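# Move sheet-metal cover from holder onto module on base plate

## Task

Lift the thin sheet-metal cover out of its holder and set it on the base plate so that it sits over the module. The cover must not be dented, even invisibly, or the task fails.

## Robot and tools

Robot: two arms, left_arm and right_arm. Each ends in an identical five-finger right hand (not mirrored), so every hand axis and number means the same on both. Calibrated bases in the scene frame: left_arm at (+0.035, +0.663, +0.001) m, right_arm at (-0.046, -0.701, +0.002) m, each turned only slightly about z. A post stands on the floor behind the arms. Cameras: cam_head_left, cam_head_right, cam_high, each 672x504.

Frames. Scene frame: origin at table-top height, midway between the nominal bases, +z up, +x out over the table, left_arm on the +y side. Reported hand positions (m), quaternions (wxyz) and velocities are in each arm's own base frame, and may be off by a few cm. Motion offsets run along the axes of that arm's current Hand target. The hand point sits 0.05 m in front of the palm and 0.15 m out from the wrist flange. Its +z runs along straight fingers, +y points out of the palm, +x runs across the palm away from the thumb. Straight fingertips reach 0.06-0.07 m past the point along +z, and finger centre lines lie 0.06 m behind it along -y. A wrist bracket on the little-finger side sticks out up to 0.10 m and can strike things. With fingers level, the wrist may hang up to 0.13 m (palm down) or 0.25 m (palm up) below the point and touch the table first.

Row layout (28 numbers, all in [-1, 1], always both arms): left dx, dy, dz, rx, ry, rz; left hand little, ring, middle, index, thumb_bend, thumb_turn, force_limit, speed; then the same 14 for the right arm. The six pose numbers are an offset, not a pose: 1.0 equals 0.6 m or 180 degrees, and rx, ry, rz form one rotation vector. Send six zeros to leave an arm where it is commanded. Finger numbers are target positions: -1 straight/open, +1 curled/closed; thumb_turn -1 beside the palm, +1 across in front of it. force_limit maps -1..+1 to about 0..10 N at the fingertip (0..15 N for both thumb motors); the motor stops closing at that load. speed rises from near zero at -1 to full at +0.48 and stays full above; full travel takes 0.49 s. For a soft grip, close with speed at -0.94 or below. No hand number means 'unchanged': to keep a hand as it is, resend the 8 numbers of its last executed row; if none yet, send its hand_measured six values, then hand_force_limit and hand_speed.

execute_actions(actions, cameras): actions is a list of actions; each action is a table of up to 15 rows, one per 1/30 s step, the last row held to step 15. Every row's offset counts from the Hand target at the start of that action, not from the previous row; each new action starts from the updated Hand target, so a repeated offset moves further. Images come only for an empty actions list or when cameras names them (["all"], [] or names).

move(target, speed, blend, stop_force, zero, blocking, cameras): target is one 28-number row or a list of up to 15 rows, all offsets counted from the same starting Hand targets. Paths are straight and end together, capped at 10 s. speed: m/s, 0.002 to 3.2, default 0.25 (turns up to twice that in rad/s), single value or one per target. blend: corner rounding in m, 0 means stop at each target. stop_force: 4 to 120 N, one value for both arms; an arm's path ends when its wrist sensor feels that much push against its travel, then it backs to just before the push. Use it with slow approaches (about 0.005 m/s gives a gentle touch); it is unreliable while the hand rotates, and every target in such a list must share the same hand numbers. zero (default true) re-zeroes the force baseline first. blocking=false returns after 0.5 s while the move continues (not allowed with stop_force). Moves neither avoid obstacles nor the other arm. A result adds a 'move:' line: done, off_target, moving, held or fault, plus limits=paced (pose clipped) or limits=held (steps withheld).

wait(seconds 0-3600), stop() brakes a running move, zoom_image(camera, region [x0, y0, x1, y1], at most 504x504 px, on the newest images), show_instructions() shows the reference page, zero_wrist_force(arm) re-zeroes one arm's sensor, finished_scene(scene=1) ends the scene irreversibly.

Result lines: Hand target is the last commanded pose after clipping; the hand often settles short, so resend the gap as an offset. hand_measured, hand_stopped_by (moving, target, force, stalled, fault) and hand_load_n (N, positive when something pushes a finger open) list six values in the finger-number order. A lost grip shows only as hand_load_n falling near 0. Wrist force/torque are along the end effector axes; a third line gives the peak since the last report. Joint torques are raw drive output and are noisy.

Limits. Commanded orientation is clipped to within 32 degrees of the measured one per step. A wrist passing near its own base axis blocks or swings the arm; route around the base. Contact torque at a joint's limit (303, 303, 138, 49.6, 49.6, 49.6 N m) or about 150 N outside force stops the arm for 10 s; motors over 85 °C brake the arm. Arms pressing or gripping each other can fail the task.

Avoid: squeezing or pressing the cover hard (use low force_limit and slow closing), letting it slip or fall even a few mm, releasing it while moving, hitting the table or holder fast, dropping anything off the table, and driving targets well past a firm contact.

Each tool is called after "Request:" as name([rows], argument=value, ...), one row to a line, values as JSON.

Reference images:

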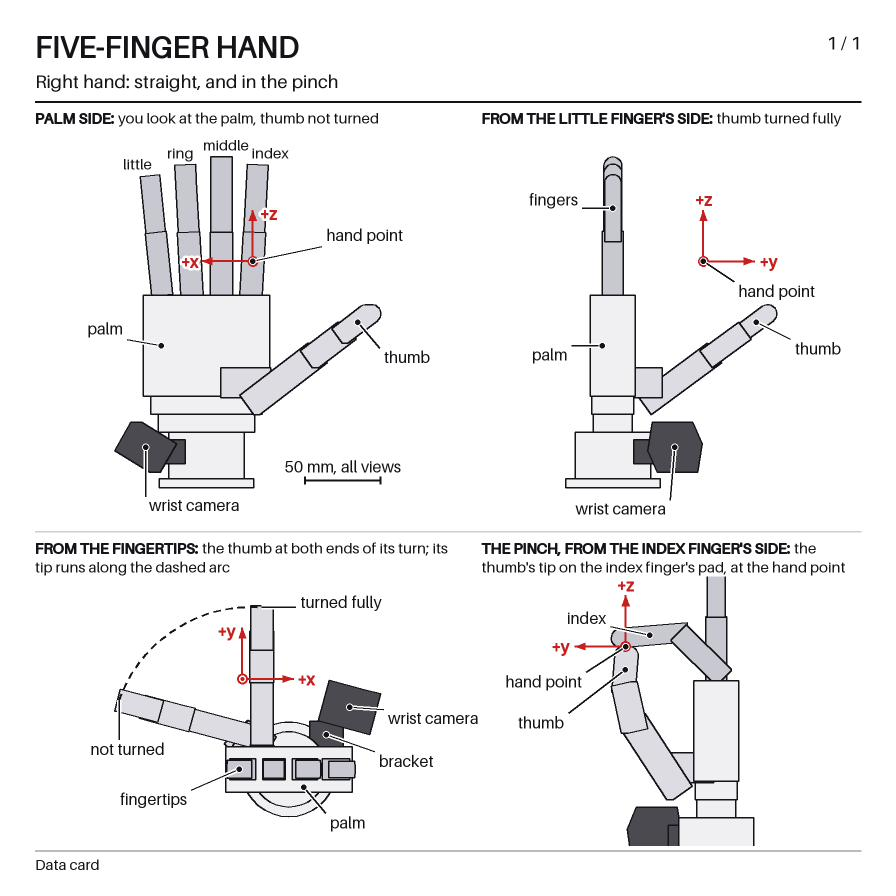

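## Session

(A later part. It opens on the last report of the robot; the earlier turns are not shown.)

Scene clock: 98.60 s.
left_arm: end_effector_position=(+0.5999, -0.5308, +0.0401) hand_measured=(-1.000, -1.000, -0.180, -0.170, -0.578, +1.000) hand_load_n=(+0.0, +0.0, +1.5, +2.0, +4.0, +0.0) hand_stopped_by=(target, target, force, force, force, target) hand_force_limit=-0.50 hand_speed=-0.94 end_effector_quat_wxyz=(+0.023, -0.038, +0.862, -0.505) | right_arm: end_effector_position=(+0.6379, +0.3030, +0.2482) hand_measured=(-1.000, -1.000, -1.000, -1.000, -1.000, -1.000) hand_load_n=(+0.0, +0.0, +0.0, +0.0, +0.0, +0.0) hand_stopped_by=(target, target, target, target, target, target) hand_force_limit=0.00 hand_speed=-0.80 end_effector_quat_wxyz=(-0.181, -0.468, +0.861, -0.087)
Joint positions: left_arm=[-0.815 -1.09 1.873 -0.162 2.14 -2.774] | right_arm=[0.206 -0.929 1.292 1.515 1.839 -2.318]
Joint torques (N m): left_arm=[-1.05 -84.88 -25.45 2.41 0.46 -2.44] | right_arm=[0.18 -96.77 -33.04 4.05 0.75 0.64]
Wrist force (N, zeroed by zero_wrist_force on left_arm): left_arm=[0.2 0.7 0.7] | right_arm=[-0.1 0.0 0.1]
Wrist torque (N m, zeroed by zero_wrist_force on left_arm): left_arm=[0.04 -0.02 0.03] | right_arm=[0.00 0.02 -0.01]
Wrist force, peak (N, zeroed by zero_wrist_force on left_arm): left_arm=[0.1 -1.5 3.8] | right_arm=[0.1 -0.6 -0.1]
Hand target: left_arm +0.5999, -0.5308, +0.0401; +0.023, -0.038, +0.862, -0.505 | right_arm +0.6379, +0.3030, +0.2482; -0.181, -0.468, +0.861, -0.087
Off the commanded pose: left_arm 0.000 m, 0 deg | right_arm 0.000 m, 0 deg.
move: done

Request:
move(target=[0,-0.00436,-0.00245,0,0,0,-1,-1,0.1,0.1,-0.4,1,-0.5,-0.94,0,0,0,0,0,0,-1,-1,-1,-1,-1,-1,0,-0.8], speed=0.01, cameras=["all"])

Request:
zoom_image(camera="cam_high", region=[360, 185, 410, 235])

Request:
zoom_image(camera="cam_head_right", region=[310, 235, 370, 305])

Scene clock: 99.63 s.
left_arm: end_effector_position=(+0.5999, -0.5308, +0.0432) hand_measured=(-1.000, -1.000, -0.180, -0.170, -0.578, +1.000) hand_load_n=(+0.0, +0.0, +1.5, +2.0, +4.0, +0.0) hand_stopped_by=(target, target, force, force, force, target) hand_force_limit=-0.50 hand_speed=-0.94 end_effector_quat_wxyz=(+0.023, -0.038, +0.862, -0.505) | right_arm: end_effector_position=(+0.6379, +0.3030, +0.2482) hand_measured=(-1.000, -1.000, -1.000, -1.000, -1.000, -1.000) hand_load_n=(+0.0, +0.0, +0.0, -0.5, +0.0, +0.0) hand_stopped_by=(target, target, target, target, target, target) hand_force_limit=0.00 hand_speed=-0.80 end_effector_quat_wxyz=(-0.181, -0.468, +0.861, -0.087)
Joint positions: left_arm=[-0.815 -1.094 1.872 -0.157 2.14 -2.774] | right_arm=[0.206 -0.929 1.292 1.515 1.839 -2.318]
Joint torques (N m): left_arm=[0.66 -69.6 -39.59 0.37 0.48 -2.16] | right_arm=[-0.54 -96.89 -33.04 3.95 0.94 0.42]
Wrist force (N, zeroed by zero_wrist_force on left_arm): left_arm=[0.1 0.5 1.3] | right_arm=[-0.1 0.0 0.0]
Wrist torque (N m, zeroed by zero_wrist_force on left_arm): left_arm=[-0.01 -0.02 0.01] | right_arm=[0.00 0.01 0.00]
Wrist force, peak (N, zeroed by zero_wrist_force on left_arm): left_arm=[0.0 0.3 2.0] | right_arm=[-0.2 -0.2 0.4]
Hand target: left_arm +0.5999, -0.5308, +0.0431; +0.023, -0.038, +0.862, -0.505 | right_arm +0.6379, +0.3030, +0.2482; -0.181, -0.468, +0.861, -0.087
Off the commanded pose: left_arm 0.000 m, 0 deg | right_arm 0.000 m, 0 deg.
move: done

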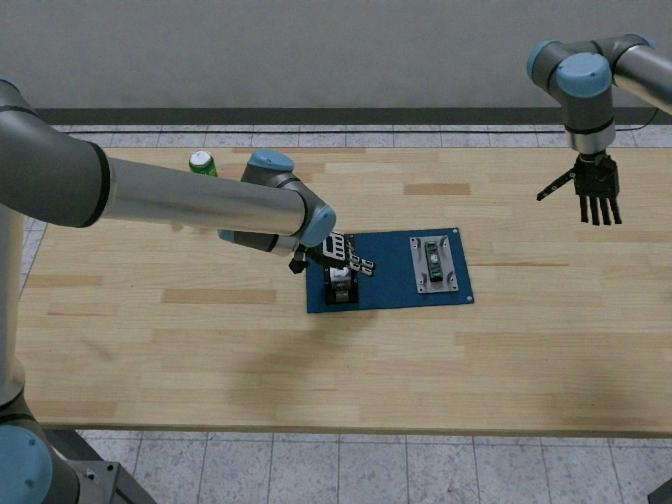

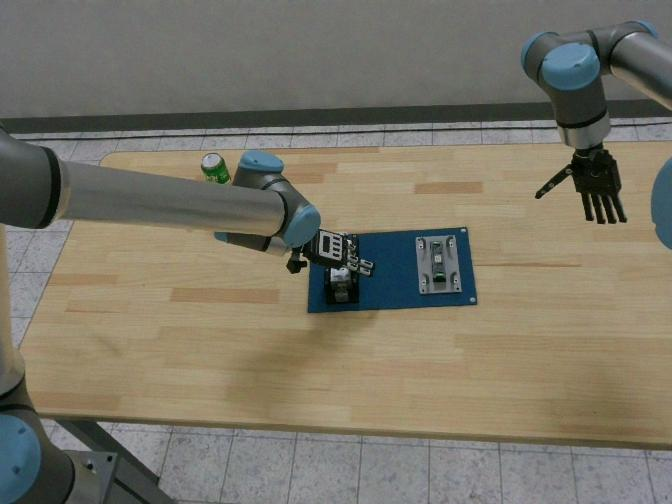

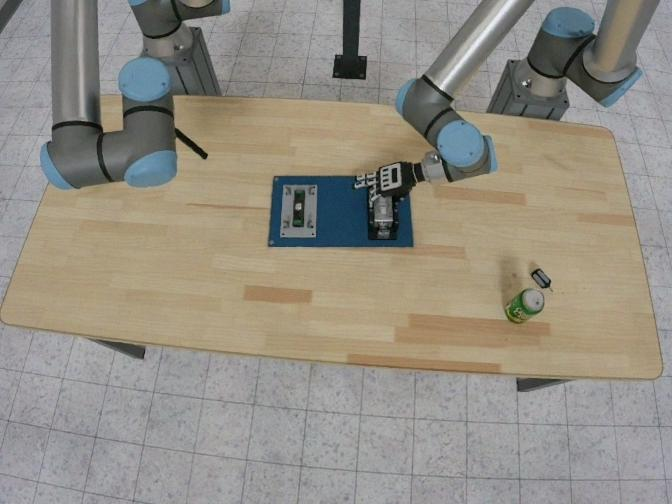

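Scaled by 10.080 from the camera's image (finer frame: 960x720).

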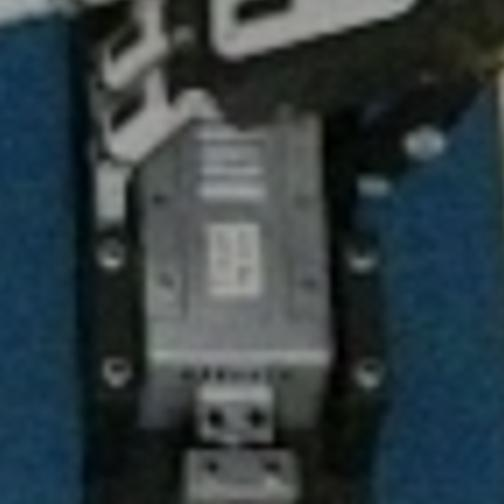

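Scaled by 7.200 from the camera's image (finer frame: 960x720).

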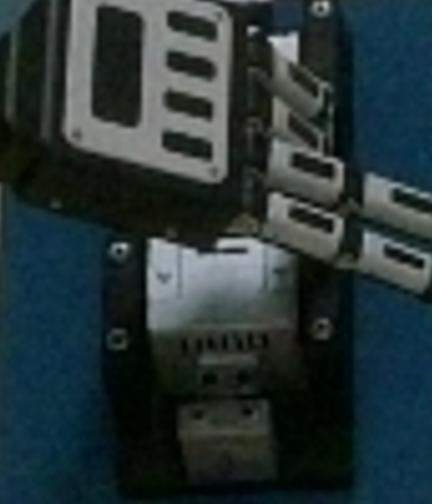

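Request:
zoom_image(camera="cam_head_left", region=[400, 225, 480, 315])

Request:
zoom_image(camera="cam_high", region=[260, 160, 340, 260])

Scaled by 5.600 from the camera's image (finer frame: 960x720).

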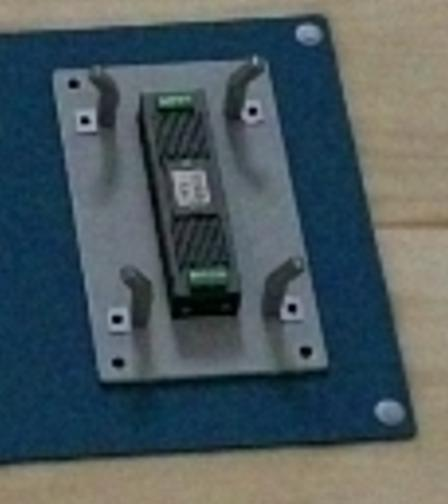

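Scaled by 5.040 from the camera's image (finer frame: 960x720).

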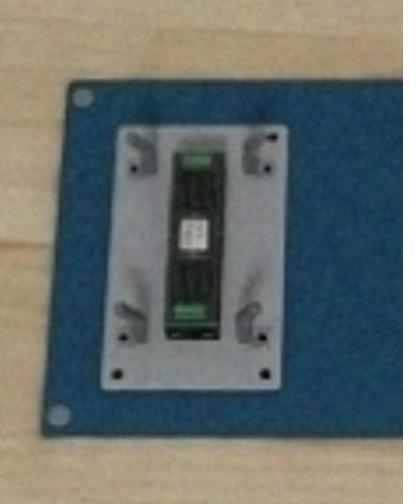

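Request:
move(target=[0,-0.00872,-0.00489,0,0,0,-1,-1,0.1,0.1,-0.4,1,-0.5,-0.94,0,0,0,0,0,0,-1,-1,-1,-1,-1,-1,0,-0.8], speed=0.01, cameras=["all"])

Request:
zoom_image(camera="cam_high", region=[360, 185, 410, 235])

Request:
zoom_image(camera="cam_head_right", region=[310, 235, 370, 305])

Scene clock: 101.17 s.
left_arm: end_effector_position=(+0.5999, -0.5308, +0.0492) hand_measured=(-1.000, -1.000, -0.180, -0.170, -0.578, +1.000) hand_load_n=(+0.0, +0.0, +2.0, +2.0, +3.5, +0.0) hand_stopped_by=(target, target, force, force, force, target) hand_force_limit=-0.50 hand_speed=-0.94 end_effector_quat_wxyz=(+0.023, -0.038, +0.862, -0.505) | right_arm: end_effector_position=(+0.6379, +0.3030, +0.2482) hand_measured=(-1.000, -1.000, -1.000, -1.000, -1.000, -1.000) hand_load_n=(+0.0, +0.0, +0.0, +0.0, +0.0, +0.0) hand_stopped_by=(target, target, target, target, target, target) hand_force_limit=0.00 hand_speed=-0.80 end_effector_quat_wxyz=(-0.181, -0.468, +0.861, -0.087)
Joint positions: left_arm=[-0.815 -1.101 1.869 -0.147 2.14 -2.774] | right_arm=[0.206 -0.929 1.292 1.515 1.839 -2.318]
Joint torques (N m): left_arm=[1.76 -68.14 -38.24 0.32 0.35 -1.94] | right_arm=[0.57 -97.3 -33.09 3.66 0.48 0.12]
Wrist force (N, zeroed by zero_wrist_force on left_arm): left_arm=[-0.2 0.6 1.3] | right_arm=[-0.2 -0.1 0.0]
Wrist torque (N m, zeroed by zero_wrist_force on left_arm): left_arm=[0.00 0.04 -0.01] | right_arm=[-0.02 0.02 -0.01]
Wrist force, peak (N, zeroed by zero_wrist_force on left_arm): left_arm=[0.3 0.5 1.6] | right_arm=[-0.2 -0.2 0.4]
Hand target: left_arm +0.5999, -0.5308, +0.0491; +0.023, -0.038, +0.862, -0.505 | right_arm +0.6379, +0.3030, +0.2482; -0.181, -0.468, +0.861, -0.087
Off the commanded pose: left_arm 0.000 m, 0 deg | right_arm 0.000 m, 0 deg.
move: done

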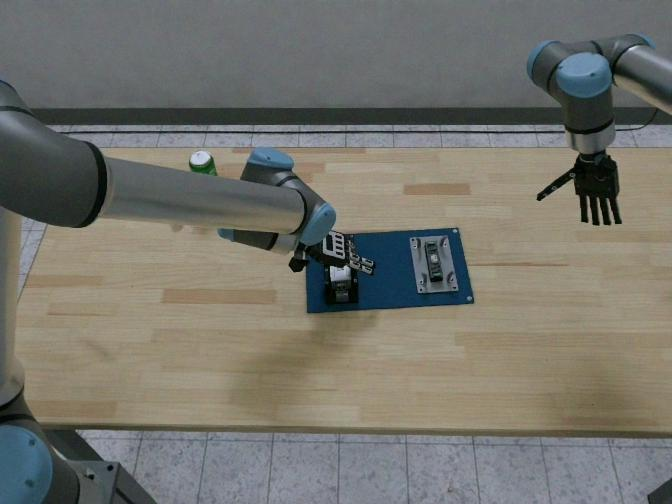

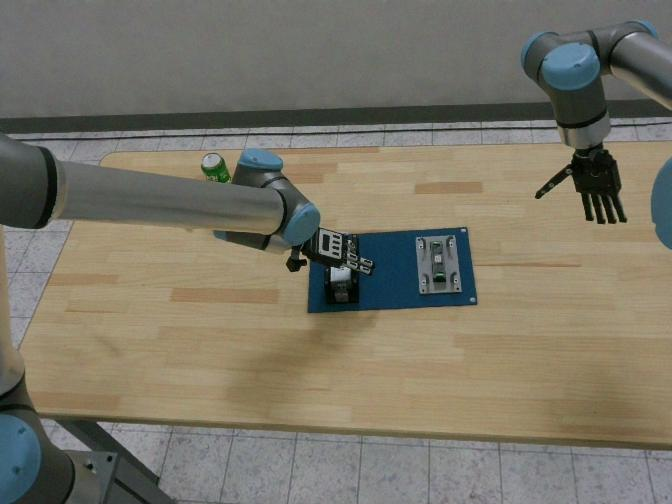

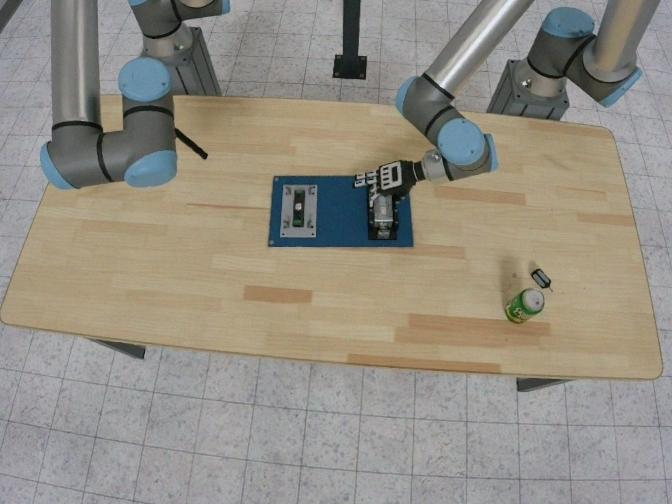

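Scaled by 10.080 from the camera's image (finer frame: 960x720).

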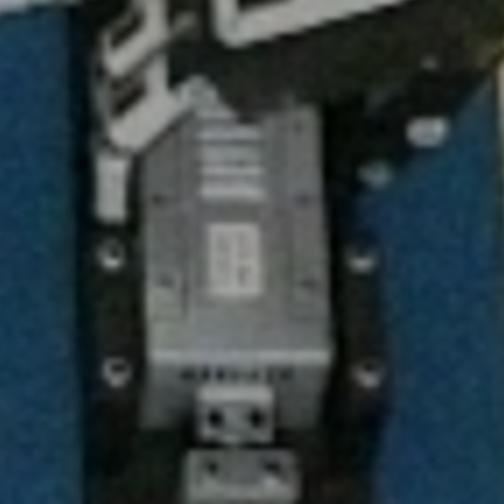

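Scaled by 7.200 from the camera's image (finer frame: 960x720).

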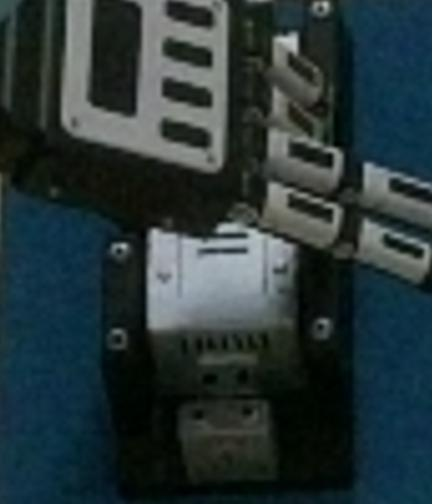

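Request:
move(target=[0,0,0,0,0,0,-1,-1,-0.4,-0.4,-0.75,1,-0.6,-0.8,0,0,0,0,0,0,-1,-1,-1,-1,-1,-1,0,-0.8], speed=0.02)

Request:
move(target=[0,0.01163,0.00652,0,0,0,-1,-1,-0.4,-0.4,-0.75,1,-0.6,-0.8,0,0,0,0,0,0,-1,-1,-1,-1,-1,-1,0,-0.8], speed=0.02)

Request:
zero_wrist_force(arm="left_arm")

Request:
move(target=[0,0,0,0,0,0,-1,-1,0.1,0.1,-0.75,1,-0.3,-0.95,0,0,0,0,0,0,-1,-1,-1,-1,-1,-1,0,-0.8], speed=0.02)

Request:
move(target=[0,0,0,0,0,0,-1,-1,0.1,0.1,-0.4,1,0.1,-0.94,0,0,0,0,0,0,-1,-1,-1,-1,-1,-1,0,-0.8], speed=0.02)

Scene clock: 103.63 s.
left_arm: end_effector_position=(+0.5999, -0.5308, +0.0491) hand_measured=(-1.000, -1.000, -0.400, -0.400, -0.750, +1.000) hand_load_n=(+0.0, +0.0, +0.0, +0.0, +0.0, +0.0) hand_stopped_by=(target, target, target, target, target, target) hand_force_limit=-0.60 hand_speed=-0.80 end_effector_quat_wxyz=(+0.023, -0.038, +0.862, -0.505) | right_arm: end_effector_position=(+0.6379, +0.3030, +0.2482) hand_measured=(-1.000, -1.000, -1.000, -1.000, -1.000, -1.000) hand_load_n=(+0.0, -0.5, +0.5, +0.0, +0.0, +0.0) hand_stopped_by=(target, target, target, target, target, target) hand_force_limit=0.00 hand_speed=-0.80 end_effector_quat_wxyz=(-0.181, -0.468, +0.861, -0.087)
Joint positions: left_arm=[-0.815 -1.101 1.869 -0.148 2.14 -2.774] | right_arm=[0.206 -0.929 1.292 1.515 1.839 -2.318]
Joint torques (N m): left_arm=[2.26 -63.29 -21.47 -0.48 -0.62 -1.74] | right_arm=[0.91 -97.34 -32.28 3.51 0.72 0.27]
Wrist force (N, zeroed by zero_wrist_force on left_arm): left_arm=[0.0 -0.5 -0.6] | right_arm=[-0.2 -0.4 0.0]
Wrist torque (N m, zeroed by zero_wrist_force on left_arm): left_arm=[-0.05 0.01 -0.01] | right_arm=[-0.05 0.04 -0.02]
Wrist force, peak (N, zeroed by zero_wrist_force on left_arm): left_arm=[0.0 0.8 1.6] | right_arm=[-0.2 -0.5 0.0]
Hand target: left_arm +0.5999, -0.5308, +0.0491; +0.023, -0.038, +0.862, -0.505 | right_arm +0.6379, +0.3030, +0.2482; -0.181, -0.468, +0.861, -0.087
Off the commanded pose: left_arm 0.000 m, 0 deg | right_arm 0.000 m, 0 deg.
move: done

Scene clock: 104.30 s.
left_arm: end_effector_position=(+0.5999, -0.5308, +0.0410) hand_measured=(-1.000, -1.000, -0.400, -0.400, -0.750, +1.000) hand_load_n=(+0.0, +0.0, +0.0, +0.0, +0.0, +0.0) hand_stopped_by=(target, target, target, target, target, target) hand_force_limit=-0.60 hand_speed=-0.80 end_effector_quat_wxyz=(+0.023, -0.038, +0.862, -0.505) | right_arm: end_effector_position=(+0.6379, +0.3030, +0.2482) hand_measured=(-1.000, -1.000, -1.000, -1.000, -1.000, -1.000) hand_load_n=(-0.5, +0.0, +0.0, +0.0, -0.5, +0.0) hand_stopped_by=(target, target, target, target, target, target) hand_force_limit=0.00 hand_speed=-0.80 end_effector_quat_wxyz=(-0.181, -0.468, +0.861, -0.087)
Joint positions: left_arm=[-0.815 -1.091 1.873 -0.161 2.14 -2.774] | right_arm=[0.206 -0.929 1.292 1.515 1.839 -2.318]
Joint torques (N m): left_arm=[2.54 -84.01 -26.79 2.96 -0.46 -1.06] | right_arm=[0.4 -96.76 -33.3 3.8 0.83 0.37]
Wrist force (N, zeroed by zero_wrist_force on left_arm): left_arm=[0.3 -0.1 -0.1] | right_arm=[-0.2 -0.2 0.1]
Wrist torque (N m, zeroed by zero_wrist_force on left_arm): left_arm=[0.00 -0.04 0.02] | right_arm=[-0.03 0.04 -0.02]
Wrist force, peak (N, zeroed by zero_wrist_force on left_arm): left_arm=[0.4 -0.5 -0.5] | right_arm=[-0.4 0.1 0.4]
Hand target: left_arm +0.5999, -0.5308, +0.0411; +0.023, -0.038, +0.862, -0.505 | right_arm +0.6379, +0.3030, +0.2482; -0.181, -0.468, +0.861, -0.087
Off the commanded pose: left_arm 0.000 m, 0 deg | right_arm 0.000 m, 0 deg.
move: done

Wrist force sensor zeroed.

Scene clock: 106.23 s.
left_arm: end_effector_position=(+0.6000, -0.5308, +0.0411) hand_measured=(-1.000, -1.000, -0.174, -0.160, -0.750, +1.000) hand_load_n=(+0.0, +0.0, +3.0, +4.0, +0.0, +0.0) hand_stopped_by=(target, target, force, force, target, target) hand_force_limit=-0.30 hand_speed=-0.95 end_effector_quat_wxyz=(+0.023, -0.038, +0.862, -0.505) | right_arm: end_effector_position=(+0.6379, +0.3030, +0.2482) hand_measured=(-1.000, -1.000, -1.000, -1.000, -1.000, -1.000) hand_load_n=(-0.5, +0.0, +0.0, +0.0, +0.0, +0.0) hand_stopped_by=(target, target, target, target, target, target) hand_force_limit=0.00 hand_speed=-0.80 end_effector_quat_wxyz=(-0.181, -0.468, +0.861, -0.087)
Joint positions: left_arm=[-0.815 -1.091 1.872 -0.161 2.14 -2.774] | right_arm=[0.206 -0.929 1.292 1.515 1.839 -2.318]
Joint torques (N m): left_arm=[4.71 -85.42 -36.42 3.09 0.07 -0.18] | right_arm=[-0.34 -97.47 -32.67 3.64 0.8 0.4]
Wrist force (N, zeroed by zero_wrist_force on left_arm): left_arm=[-0.1 -2.7 5.5] | right_arm=[-0.1 -0.3 0.3]
Wrist torque (N m, zeroed by zero_wrist_force on left_arm): left_arm=[-0.04 0.01 -0.04] | right_arm=[-0.06 0.00 -0.01]
Wrist force, peak (N, zeroed by zero_wrist_force on left_arm): left_arm=[0.1 -2.5 5.9] | right_arm=[-0.6 -0.3 0.1]
Hand target: left_arm +0.5999, -0.5308, +0.0411; +0.023, -0.038, +0.862, -0.505 | right_arm +0.6379, +0.3030, +0.2482; -0.181, -0.468, +0.861, -0.087
Off the commanded pose: left_arm 0.000 m, 0 deg | right_arm 0.000 m, 0 deg.
move: done

Scene clock: 108.67 s.
left_arm: end_effector_position=(+0.5999, -0.5308, +0.0411) hand_measured=(-1.000, -1.000, -0.174, -0.160, -0.560, +1.000) hand_load_n=(+0.0, +0.0, +3.0, +4.0, +8.0, +0.0) hand_stopped_by=(target, target, force, force, force, target) hand_force_limit=0.10 hand_speed=-0.94 end_effector_quat_wxyz=(+0.023, -0.038, +0.862, -0.505) | right_arm: end_effector_position=(+0.6379, +0.3030, +0.2482) hand_measured=(-1.000, -1.000, -1.000, -1.000, -1.000, -1.000) hand_load_n=(+0.0, +0.0, +0.0, +0.0, +0.0, +0.0) hand_stopped_by=(target, target, target, target, target, target) hand_force_limit=0.00 hand_speed=-0.80 end_effector_quat_wxyz=(-0.181, -0.468, +0.861, -0.087)
Joint positions: left_arm=[-0.815 -1.091 1.873 -0.161 2.14 -2.774] | right_arm=[0.206 -0.929 1.292 1.515 1.839 -2.318]
Joint torques (N m): left_arm=[5.39 -85.85 -20.06 2.97 0.49 1.23] | right_arm=[-0.03 -96.35 -31.91 3.76 0.83 0.34]
Wrist force (N, zeroed by zero_wrist_force on left_arm): left_arm=[-0.1 -0.3 0.6] | right_arm=[-0.2 -0.3 0.1]
Wrist torque (N m, zeroed by zero_wrist_force on left_arm): left_arm=[-0.01 0.04 -0.01] | right_arm=[-0.06 0.03 -0.02]
Wrist force, peak (N, zeroed by zero_wrist_force on left_arm): left_arm=[-0.1 -2.5 6.2] | right_arm=[-0.4 -0.2 0.3]
Hand target: left_arm +0.5999, -0.5308, +0.0411; +0.023, -0.038, +0.862, -0.505 | right_arm +0.6379, +0.3030, +0.2482; -0.181, -0.468, +0.861, -0.087
Off the commanded pose: left_arm 0.000 m, 0 deg | right_arm 0.000 m, 0 deg.
move: done

Request:
move(target=[0,-0.00581,-0.00326,0,0,0,-1,-1,0.1,0.1,-0.4,1,0.1,-0.94,0,0,0,0,0,0,-1,-1,-1,-1,-1,-1,0,-0.8], speed=0.01, cameras=["all"])

Request:
zoom_image(camera="cam_high", region=[360, 185, 410, 235])

Scene clock: 109.50 s.
left_arm: end_effector_position=(+0.5999, -0.5308, +0.0452) hand_measured=(-1.000, -1.000, -0.174, -0.160, -0.560, +1.000) hand_load_n=(+0.0, +0.0, +3.0, +4.5, +7.5, +0.0) hand_stopped_by=(target, target, force, force, force, target) hand_force_limit=0.10 hand_speed=-0.94 end_effector_quat_wxyz=(+0.023, -0.038, +0.862, -0.505) | right_arm: end_effector_position=(+0.6379, +0.3030, +0.2482) hand_measured=(-1.000, -1.000, -1.000, -1.000, -1.000, -1.000) hand_load_n=(+0.0, +0.0, +0.0, +0.0, +0.0, +0.0) hand_stopped_by=(target, target, target, target, target, target) hand_force_limit=0.00 hand_speed=-0.80 end_effector_quat_wxyz=(-0.181, -0.468, +0.861, -0.087)
Joint positions: left_arm=[-0.815 -1.096 1.871 -0.154 2.14 -2.774] | right_arm=[0.206 -0.929 1.292 1.515 1.839 -2.318]
Joint torques (N m): left_arm=[3.95 -69.38 -39.23 0.04 0.87 1.53] | right_arm=[0.28 -96.76 -32.45 3.84 0.88 0.46]
Wrist force (N, zeroed by zero_wrist_force on left_arm): left_arm=[-0.4 1.3 2.0] | right_arm=[-0.2 0.0 -0.1]
Wrist torque (N m, zeroed by zero_wrist_force on left_arm): left_arm=[-0.02 0.07 -0.01] | right_arm=[0.00 0.04 -0.01]
Wrist force, peak (N, zeroed by zero_wrist_force on left_arm): left_arm=[-0.2 0.6 3.5] | right_arm=[-0.3 -0.4 -0.1]
Hand target: left_arm +0.5999, -0.5308, +0.0451; +0.023, -0.038, +0.862, -0.505 | right_arm +0.6379, +0.3030, +0.2482; -0.181, -0.468, +0.861, -0.087
Off the commanded pose: left_arm 0.000 m, 0 deg | right_arm 0.000 m, 0 deg.
move: done

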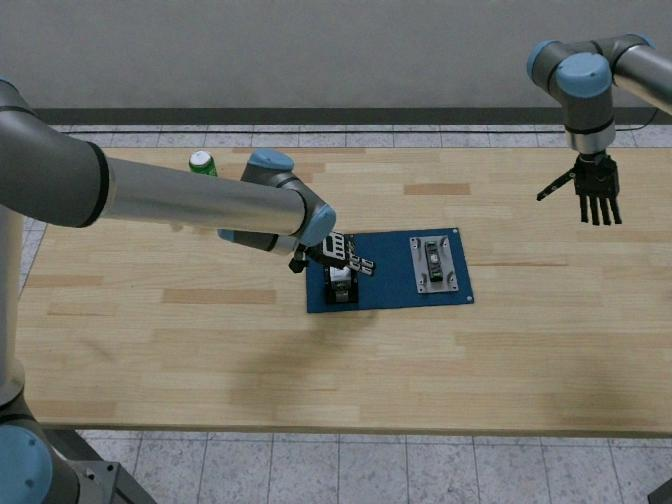

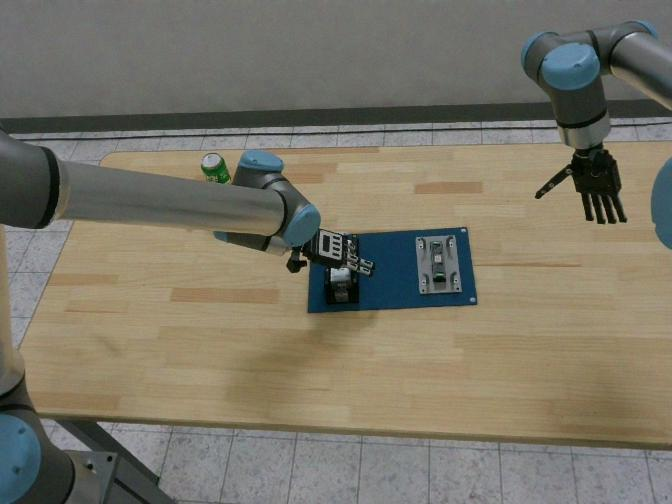

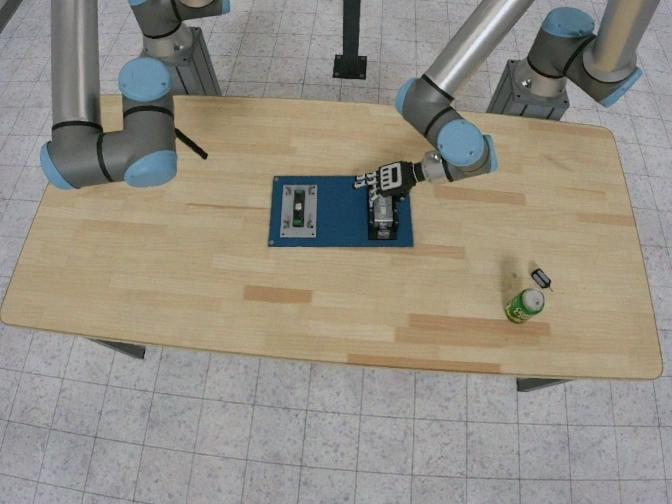

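Scaled by 10.080 from the camera's image (finer frame: 960x720).

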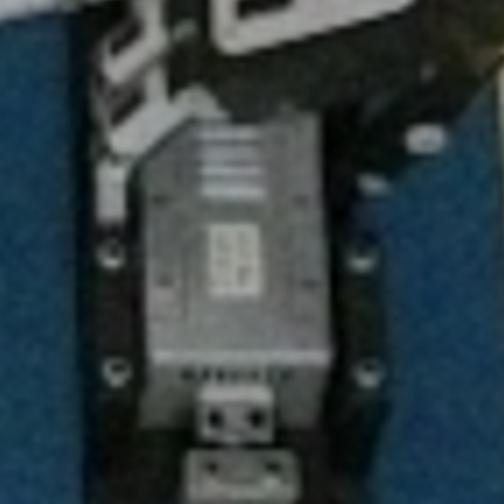

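Request:
move(target=[0,0,0,0,0,0,-1,-1,0.12,0.12,-0.4,1,-0.1,-0.95,0,0,0,0,0,0,-1,-1,-1,-1,-1,-1,0,-0.8], speed=0.02)

Request:
move(target=[0,0,0,0,0,0,-1,-1,0.12,0.12,-0.38,1,0.45,-0.95,0,0,0,0,0,0,-1,-1,-1,-1,-1,-1,0,-0.8], speed=0.02)

Request:
move(target=[0,-0.00581,-0.00326,0,0,0,-1,-1,0.12,0.12,-0.38,1,0.45,-0.95,0,0,0,0,0,0,-1,-1,-1,-1,-1,-1,0,-0.8], speed=0.01, cameras=["all"])

Request:
zoom_image(camera="cam_high", region=[360, 185, 410, 235])

Scene clock: 112.00 s.
left_arm: end_effector_position=(+0.5999, -0.5308, +0.0451) hand_measured=(-1.000, -1.000, -0.166, -0.158, -0.560, +1.000) hand_load_n=(+0.0, +0.0, +6.0, +4.5, +7.5, +0.5) hand_stopped_by=(target, target, force, force, force, target) hand_force_limit=-0.10 hand_speed=-0.95 end_effector_quat_wxyz=(+0.023, -0.038, +0.862, -0.505) | right_arm: end_effector_position=(+0.6379, +0.3030, +0.2482) hand_measured=(-1.000, -1.000, -1.000, -1.000, -1.000, -1.000) hand_load_n=(+0.0, +0.0, +0.0, +0.0, -0.5, +0.0) hand_stopped_by=(target, target, target, target, target, target) hand_force_limit=0.00 hand_speed=-0.80 end_effector_quat_wxyz=(-0.181, -0.468, +0.861, -0.087)
Joint positions: left_arm=[-0.815 -1.096 1.871 -0.154 2.14 -2.774] | right_arm=[0.206 -0.929 1.292 1.515 1.839 -2.318]
Joint torques (N m): left_arm=[1.89 -62.37 -20.93 0.26 0.2 2.2] | right_arm=[0.19 -97.51 -32.07 3.64 0.7 0.38]
Wrist force (N, zeroed by zero_wrist_force on left_arm): left_arm=[-0.2 -0.9 2.7] | right_arm=[-0.1 -0.1 0.0]
Wrist torque (N m, zeroed by zero_wrist_force on left_arm): left_arm=[0.04 0.06 -0.04] | right_arm=[-0.02 0.01 -0.01]
Wrist force, peak (N, zeroed by zero_wrist_force on left_arm): left_arm=[0.0 -1.3 3.2] | right_arm=[-0.4 -0.3 0.1]
Hand target: left_arm +0.5999, -0.5308, +0.0451; +0.023, -0.038, +0.862, -0.505 | right_arm +0.6379, +0.3030, +0.2482; -0.181, -0.468, +0.861, -0.087
Off the commanded pose: left_arm 0.000 m, 0 deg | right_arm 0.000 m, 0 deg.
move: done

Scene clock: 112.50 s.
left_arm: end_effector_position=(+0.5999, -0.5308, +0.0451) hand_measured=(-1.000, -1.000, -0.166, -0.158, -0.548, +1.000) hand_load_n=(+0.0, +0.0, +6.0, +4.5, +10.5, +0.0) hand_stopped_by=(target, target, force, force, force, target) hand_force_limit=0.45 hand_speed=-0.95 end_effector_quat_wxyz=(+0.023, -0.038, +0.862, -0.505) | right_arm: end_effector_position=(+0.6379, +0.3030, +0.2482) hand_measured=(-1.000, -1.000, -1.000, -1.000, -1.000, -1.000) hand_load_n=(+0.0, +0.0, +0.0, +0.0, +0.0, +0.0) hand_stopped_by=(target, target, target, target, target, target) hand_force_limit=0.00 hand_speed=-0.80 end_effector_quat_wxyz=(-0.181, -0.468, +0.861, -0.087)
Joint positions: left_arm=[-0.815 -1.096 1.871 -0.154 2.14 -2.774] | right_arm=[0.206 -0.929 1.292 1.515 1.839 -2.318]
Joint torques (N m): left_arm=[1.64 -63.77 -20.49 0.67 0.2 2.14] | right_arm=[0.78 -96.93 -32.01 3.66 0.84 0.28]
Wrist force (N, zeroed by zero_wrist_force on left_arm): left_arm=[0.1 0.2 1.4] | right_arm=[0.0 0.0 0.2]
Wrist torque (N m, zeroed by zero_wrist_force on left_arm): left_arm=[-0.01 0.04 -0.03] | right_arm=[0.00 -0.01 0.00]
Wrist force, peak (N, zeroed by zero_wrist_force on left_arm): left_arm=[0.1 -1.0 3.1] | right_arm=[0.2 -0.4 0.2]
Hand target: left_arm +0.5999, -0.5308, +0.0451; +0.023, -0.038, +0.862, -0.505 | right_arm +0.6379, +0.3030, +0.2482; -0.181, -0.468, +0.861, -0.087
Off the commanded pose: left_arm 0.000 m, 0 deg | right_arm 0.000 m, 0 deg.
move: done

Scene clock: 113.13 s.
left_arm: end_effector_position=(+0.5999, -0.5308, +0.0492) hand_measured=(-1.000, -1.000, -0.168, -0.158, -0.548, +1.000) hand_load_n=(+0.0, +0.0, +6.0, +5.0, +10.5, +0.0) hand_stopped_by=(target, target, force, force, force, target) hand_force_limit=0.45 hand_speed=-0.95 end_effector_quat_wxyz=(+0.023, -0.038, +0.862, -0.505) | right_arm: end_effector_position=(+0.6379, +0.3030, +0.2482) hand_measured=(-1.000, -1.000, -1.000, -1.000, -1.000, -1.000) hand_load_n=(+0.0, +0.0, +0.0, +0.0, +0.0, +0.0) hand_stopped_by=(target, target, target, target, target, target) hand_force_limit=0.00 hand_speed=-0.80 end_effector_quat_wxyz=(-0.181, -0.468, +0.861, -0.087)
Joint positions: left_arm=[-0.815 -1.101 1.869 -0.147 2.14 -2.774] | right_arm=[0.206 -0.929 1.292 1.515 1.839 -2.318]
Joint torques (N m): left_arm=[1.31 -71.06 -39.78 0.27 -0.03 2.27] | right_arm=[0.94 -96.2 -32.58 3.73 0.99 0.41]
Wrist force (N, zeroed by zero_wrist_force on left_arm): left_arm=[0.0 2.0 2.9] | right_arm=[-0.1 -0.1 0.3]
Wrist torque (N m, zeroed by zero_wrist_force on left_arm): left_arm=[0.01 -0.02 0.02] | right_arm=[-0.03 0.00 0.00]
Wrist force, peak (N, zeroed by zero_wrist_force on left_arm): left_arm=[-0.5 1.3 4.1] | right_arm=[-0.1 -0.1 0.4]
Hand target: left_arm +0.5999, -0.5308, +0.0491; +0.023, -0.038, +0.862, -0.505 | right_arm +0.6379, +0.3030, +0.2482; -0.181, -0.468, +0.861, -0.087
Off the commanded pose: left_arm 0.000 m, 0 deg | right_arm 0.000 m, 0 deg.
move: done

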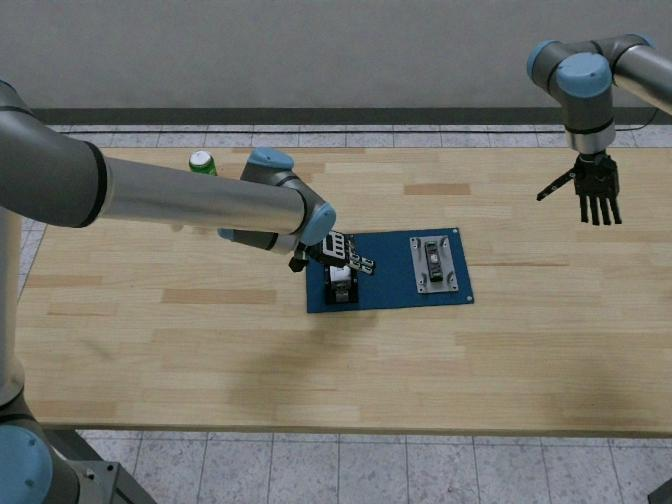

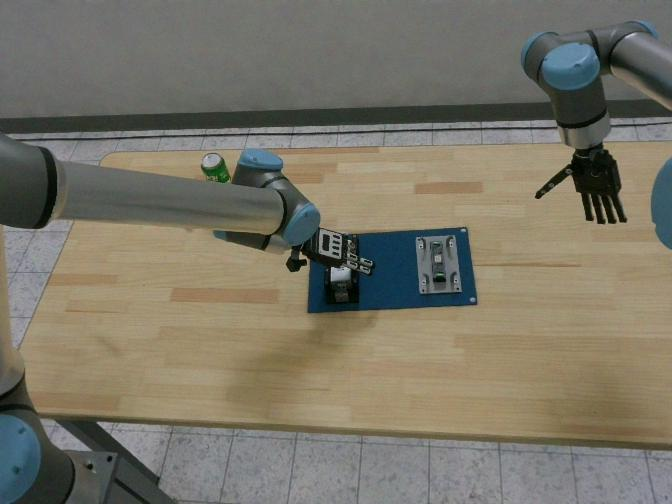

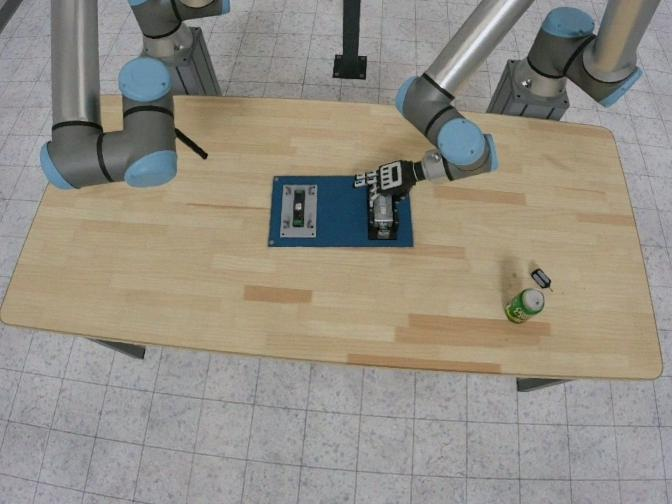

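Scaled by 10.080 from the camera's image (finer frame: 960x720).

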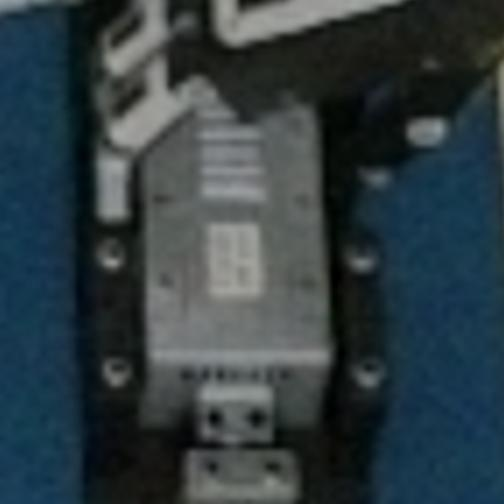

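Request:
zoom_image(camera="cam_high", region=[370, 212, 400, 242])

Request:
zoom_image(camera="cam_head_right", region=[325, 270, 360, 305])

Request:
zoom_image(camera="cam_head_left", region=[325, 270, 360, 305])

Scaled by 16.800 from the camera's image (finer frame: 960x720).

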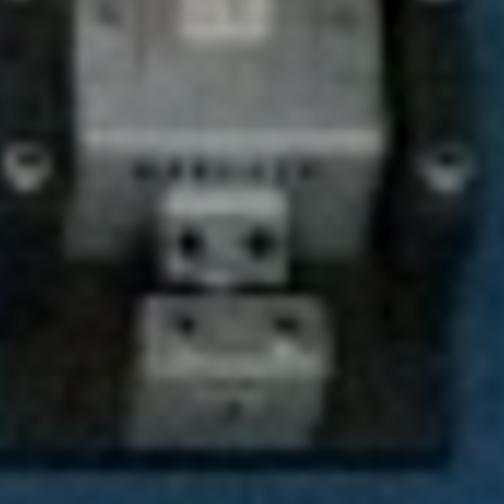

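Scaled by 14.400 from the camera's image (finer frame: 960x720).

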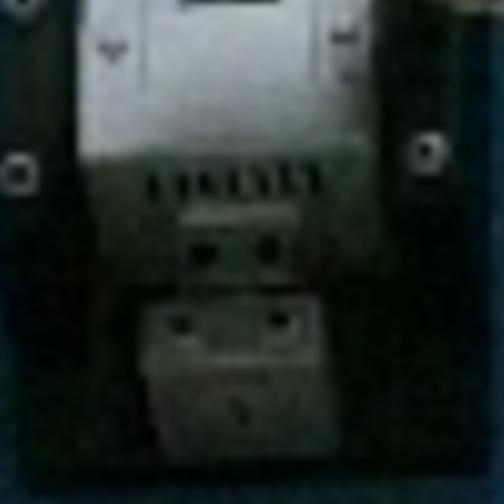

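Scaled by 14.400 from the camera's image (finer frame: 960x720).

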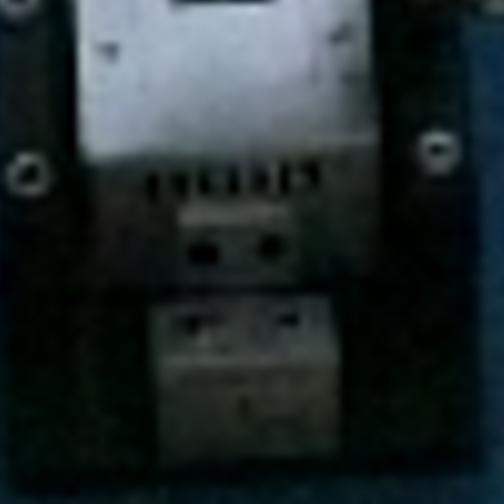

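Request:
move(target=[0,0,0,0,0,0,-1,-1,0.14,0.14,-0.38,1,0.15,-0.95,0,0,0,0,0,0,-1,-1,-1,-1,-1,-1,0,-0.8], speed=0.02)

Request:
move(target=[0,0,0,0,0,0,-1,-1,0.14,0.14,-0.36,1,0.75,-0.95,0,0,0,0,0,0,-1,-1,-1,-1,-1,-1,0,-0.8], speed=0.02)

Request:
move(target=[0,-0.00436,-0.00245,0,0,0,-1,-1,0.14,0.14,-0.36,1,0.75,-0.95,0,0,0,0,0,0,-1,-1,-1,-1,-1,-1,0,-0.8], speed=0.01, cameras=["all"])

Request:
zoom_image(camera="cam_high", region=[360, 185, 410, 235])

Scene clock: 116.97 s.
left_arm: end_effector_position=(+0.5999, -0.5308, +0.0491) hand_measured=(-1.000, -1.000, -0.168, -0.150, -0.548, +1.000) hand_load_n=(+0.0, +0.0, +5.5, +6.5, +10.5, +0.0) hand_stopped_by=(target, target, force, force, force, target) hand_force_limit=0.15 hand_speed=-0.95 end_effector_quat_wxyz=(+0.023, -0.038, +0.862, -0.505) | right_arm: end_effector_position=(+0.6379, +0.3030, +0.2482) hand_measured=(-1.000, -1.000, -1.000, -1.000, -1.000, -1.000) hand_load_n=(+0.0, +0.0, +0.0, +0.0, +0.0, +0.0) hand_stopped_by=(target, target, target, target, target, target) hand_force_limit=0.00 hand_speed=-0.80 end_effector_quat_wxyz=(-0.181, -0.468, +0.861, -0.087)
Joint positions: left_arm=[-0.815 -1.101 1.869 -0.148 2.14 -2.774] | right_arm=[0.206 -0.929 1.292 1.515 1.839 -2.318]
Joint torques (N m): left_arm=[-5.13 -63.89 -21.66 -0.24 -1.13 1.54] | right_arm=[0.96 -97.59 -32.67 3.7 0.81 0.33]
Wrist force (N, zeroed by zero_wrist_force on left_arm): left_arm=[0.0 -0.4 3.0] | right_arm=[-0.3 -0.1 0.3]
Wrist torque (N m, zeroed by zero_wrist_force on left_arm): left_arm=[-0.05 0.04 -0.01] | right_arm=[-0.03 0.03 -0.02]
Wrist force, peak (N, zeroed by zero_wrist_force on left_arm): left_arm=[-0.3 2.0 3.1] | right_arm=[0.3 -0.2 0.5]
Hand target: left_arm +0.5999, -0.5308, +0.0491; +0.023, -0.038, +0.862, -0.505 | right_arm +0.6379, +0.3030, +0.2482; -0.181, -0.468, +0.861, -0.087
Off the commanded pose: left_arm 0.000 m, 0 deg | right_arm 0.000 m, 0 deg.
move: done

Scene clock: 117.47 s.
left_arm: end_effector_position=(+0.5999, -0.5308, +0.0491) hand_measured=(-1.000, -1.000, -0.168, -0.150, -0.538, +1.000) hand_load_n=(+0.0, +0.0, +5.5, +6.5, +12.5, +0.5) hand_stopped_by=(target, target, force, force, force, target) hand_force_limit=0.75 hand_speed=-0.95 end_effector_quat_wxyz=(+0.023, -0.038, +0.862, -0.505) | right_arm: end_effector_position=(+0.6379, +0.3030, +0.2482) hand_measured=(-1.000, -1.000, -1.000, -1.000, -1.000, -1.000) hand_load_n=(+0.0, +0.0, +0.0, +0.0, +0.0, +0.0) hand_stopped_by=(target, target, target, target, target, target) hand_force_limit=0.00 hand_speed=-0.80 end_effector_quat_wxyz=(-0.181, -0.468, +0.861, -0.087)
Joint positions: left_arm=[-0.815 -1.101 1.869 -0.148 2.14 -2.774] | right_arm=[0.206 -0.929 1.292 1.515 1.839 -2.318]
Joint torques (N m): left_arm=[-4.98 -64.74 -21.75 -0.2 -1.32 1.49] | right_arm=[-0.02 -97.53 -31.94 3.77 0.81 0.49]
Wrist force (N, zeroed by zero_wrist_force on left_arm): left_arm=[-0.1 0.9 1.9] | right_arm=[-0.3 -0.3 0.1]
Wrist torque (N m, zeroed by zero_wrist_force on left_arm): left_arm=[0.02 0.07 0.00] | right_arm=[-0.05 0.04 -0.02]
Wrist force, peak (N, zeroed by zero_wrist_force on left_arm): left_arm=[0.0 -0.1 3.7] | right_arm=[-0.5 0.0 -0.1]
Hand target: left_arm +0.5999, -0.5308, +0.0491; +0.023, -0.038, +0.862, -0.505 | right_arm +0.6379, +0.3030, +0.2482; -0.181, -0.468, +0.861, -0.087
Off the commanded pose: left_arm 0.000 m, 0 deg | right_arm 0.000 m, 0 deg.
move: done

Scene clock: 118.00 s.
left_arm: end_effector_position=(+0.5999, -0.5308, +0.0522) hand_measured=(-1.000, -1.000, -0.168, -0.150, -0.538, +1.000) hand_load_n=(+0.0, +0.0, +5.0, +6.0, +13.0, +0.0) hand_stopped_by=(target, target, force, force, force, target) hand_force_limit=0.75 hand_speed=-0.95 end_effector_quat_wxyz=(+0.023, -0.038, +0.862, -0.505) | right_arm: end_effector_position=(+0.6379, +0.3030, +0.2482) hand_measured=(-1.000, -1.000, -1.000, -1.000, -1.000, -1.000) hand_load_n=(+0.0, +0.0, +0.0, +0.0, +0.0, +0.0) hand_stopped_by=(target, target, target, target, target, target) hand_force_limit=0.00 hand_speed=-0.80 end_effector_quat_wxyz=(-0.181, -0.468, +0.861, -0.087)
Joint positions: left_arm=[-0.815 -1.105 1.868 -0.143 2.14 -2.774] | right_arm=[0.206 -0.929 1.292 1.515 1.839 -2.318]
Joint torques (N m): left_arm=[-6.87 -74.79 -42.28 0.05 -1.27 1.41] | right_arm=[-0.79 -98.32 -31.84 3.89 0.78 0.35]
Wrist force (N, zeroed by zero_wrist_force on left_arm): left_arm=[-0.1 2.4 2.1] | right_arm=[-0.3 -0.2 0.0]
Wrist torque (N m, zeroed by zero_wrist_force on left_arm): left_arm=[-0.06 0.06 0.01] | right_arm=[-0.04 0.04 -0.03]
Wrist force, peak (N, zeroed by zero_wrist_force on left_arm): left_arm=[-0.2 3.0 2.9] | right_arm=[-0.2 -0.6 0.2]
Hand target: left_arm +0.5999, -0.5308, +0.0521; +0.023, -0.038, +0.862, -0.505 | right_arm +0.6379, +0.3030, +0.2482; -0.181, -0.468, +0.861, -0.087
Off the commanded pose: left_arm 0.000 m, 0 deg | right_arm 0.000 m, 0 deg.
move: done

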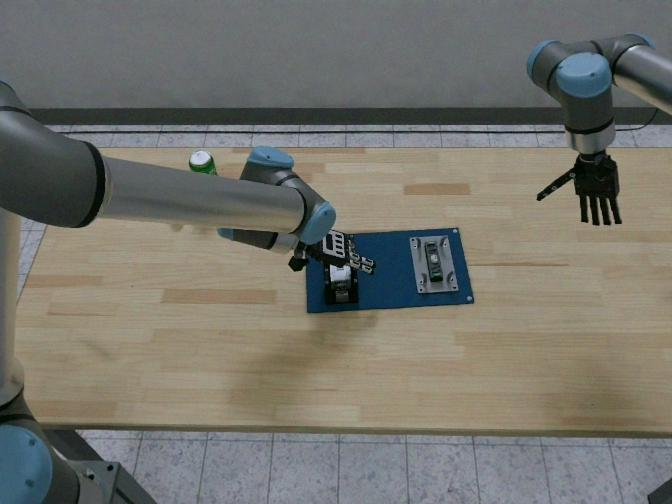

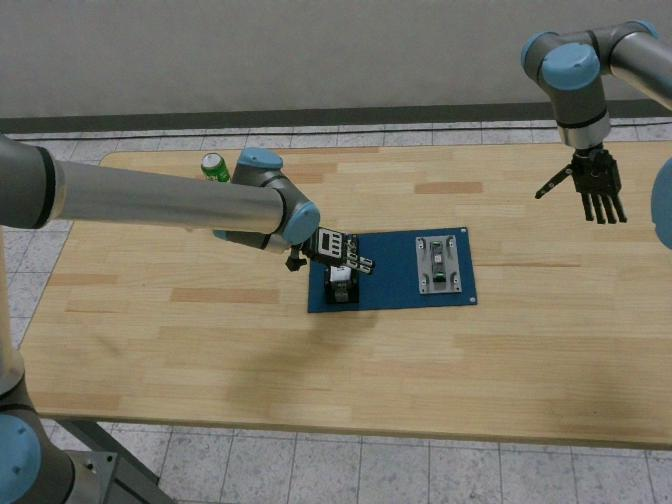

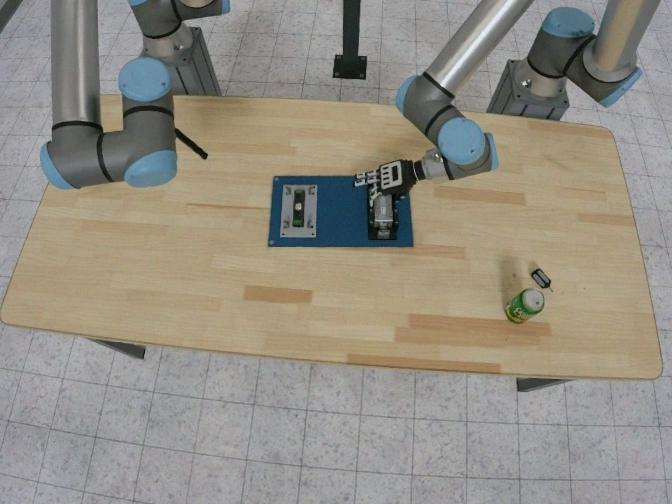

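Scaled by 10.080 from the camera's image (finer frame: 960x720).

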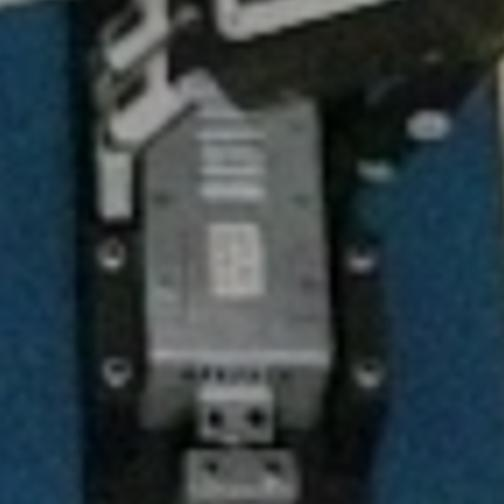

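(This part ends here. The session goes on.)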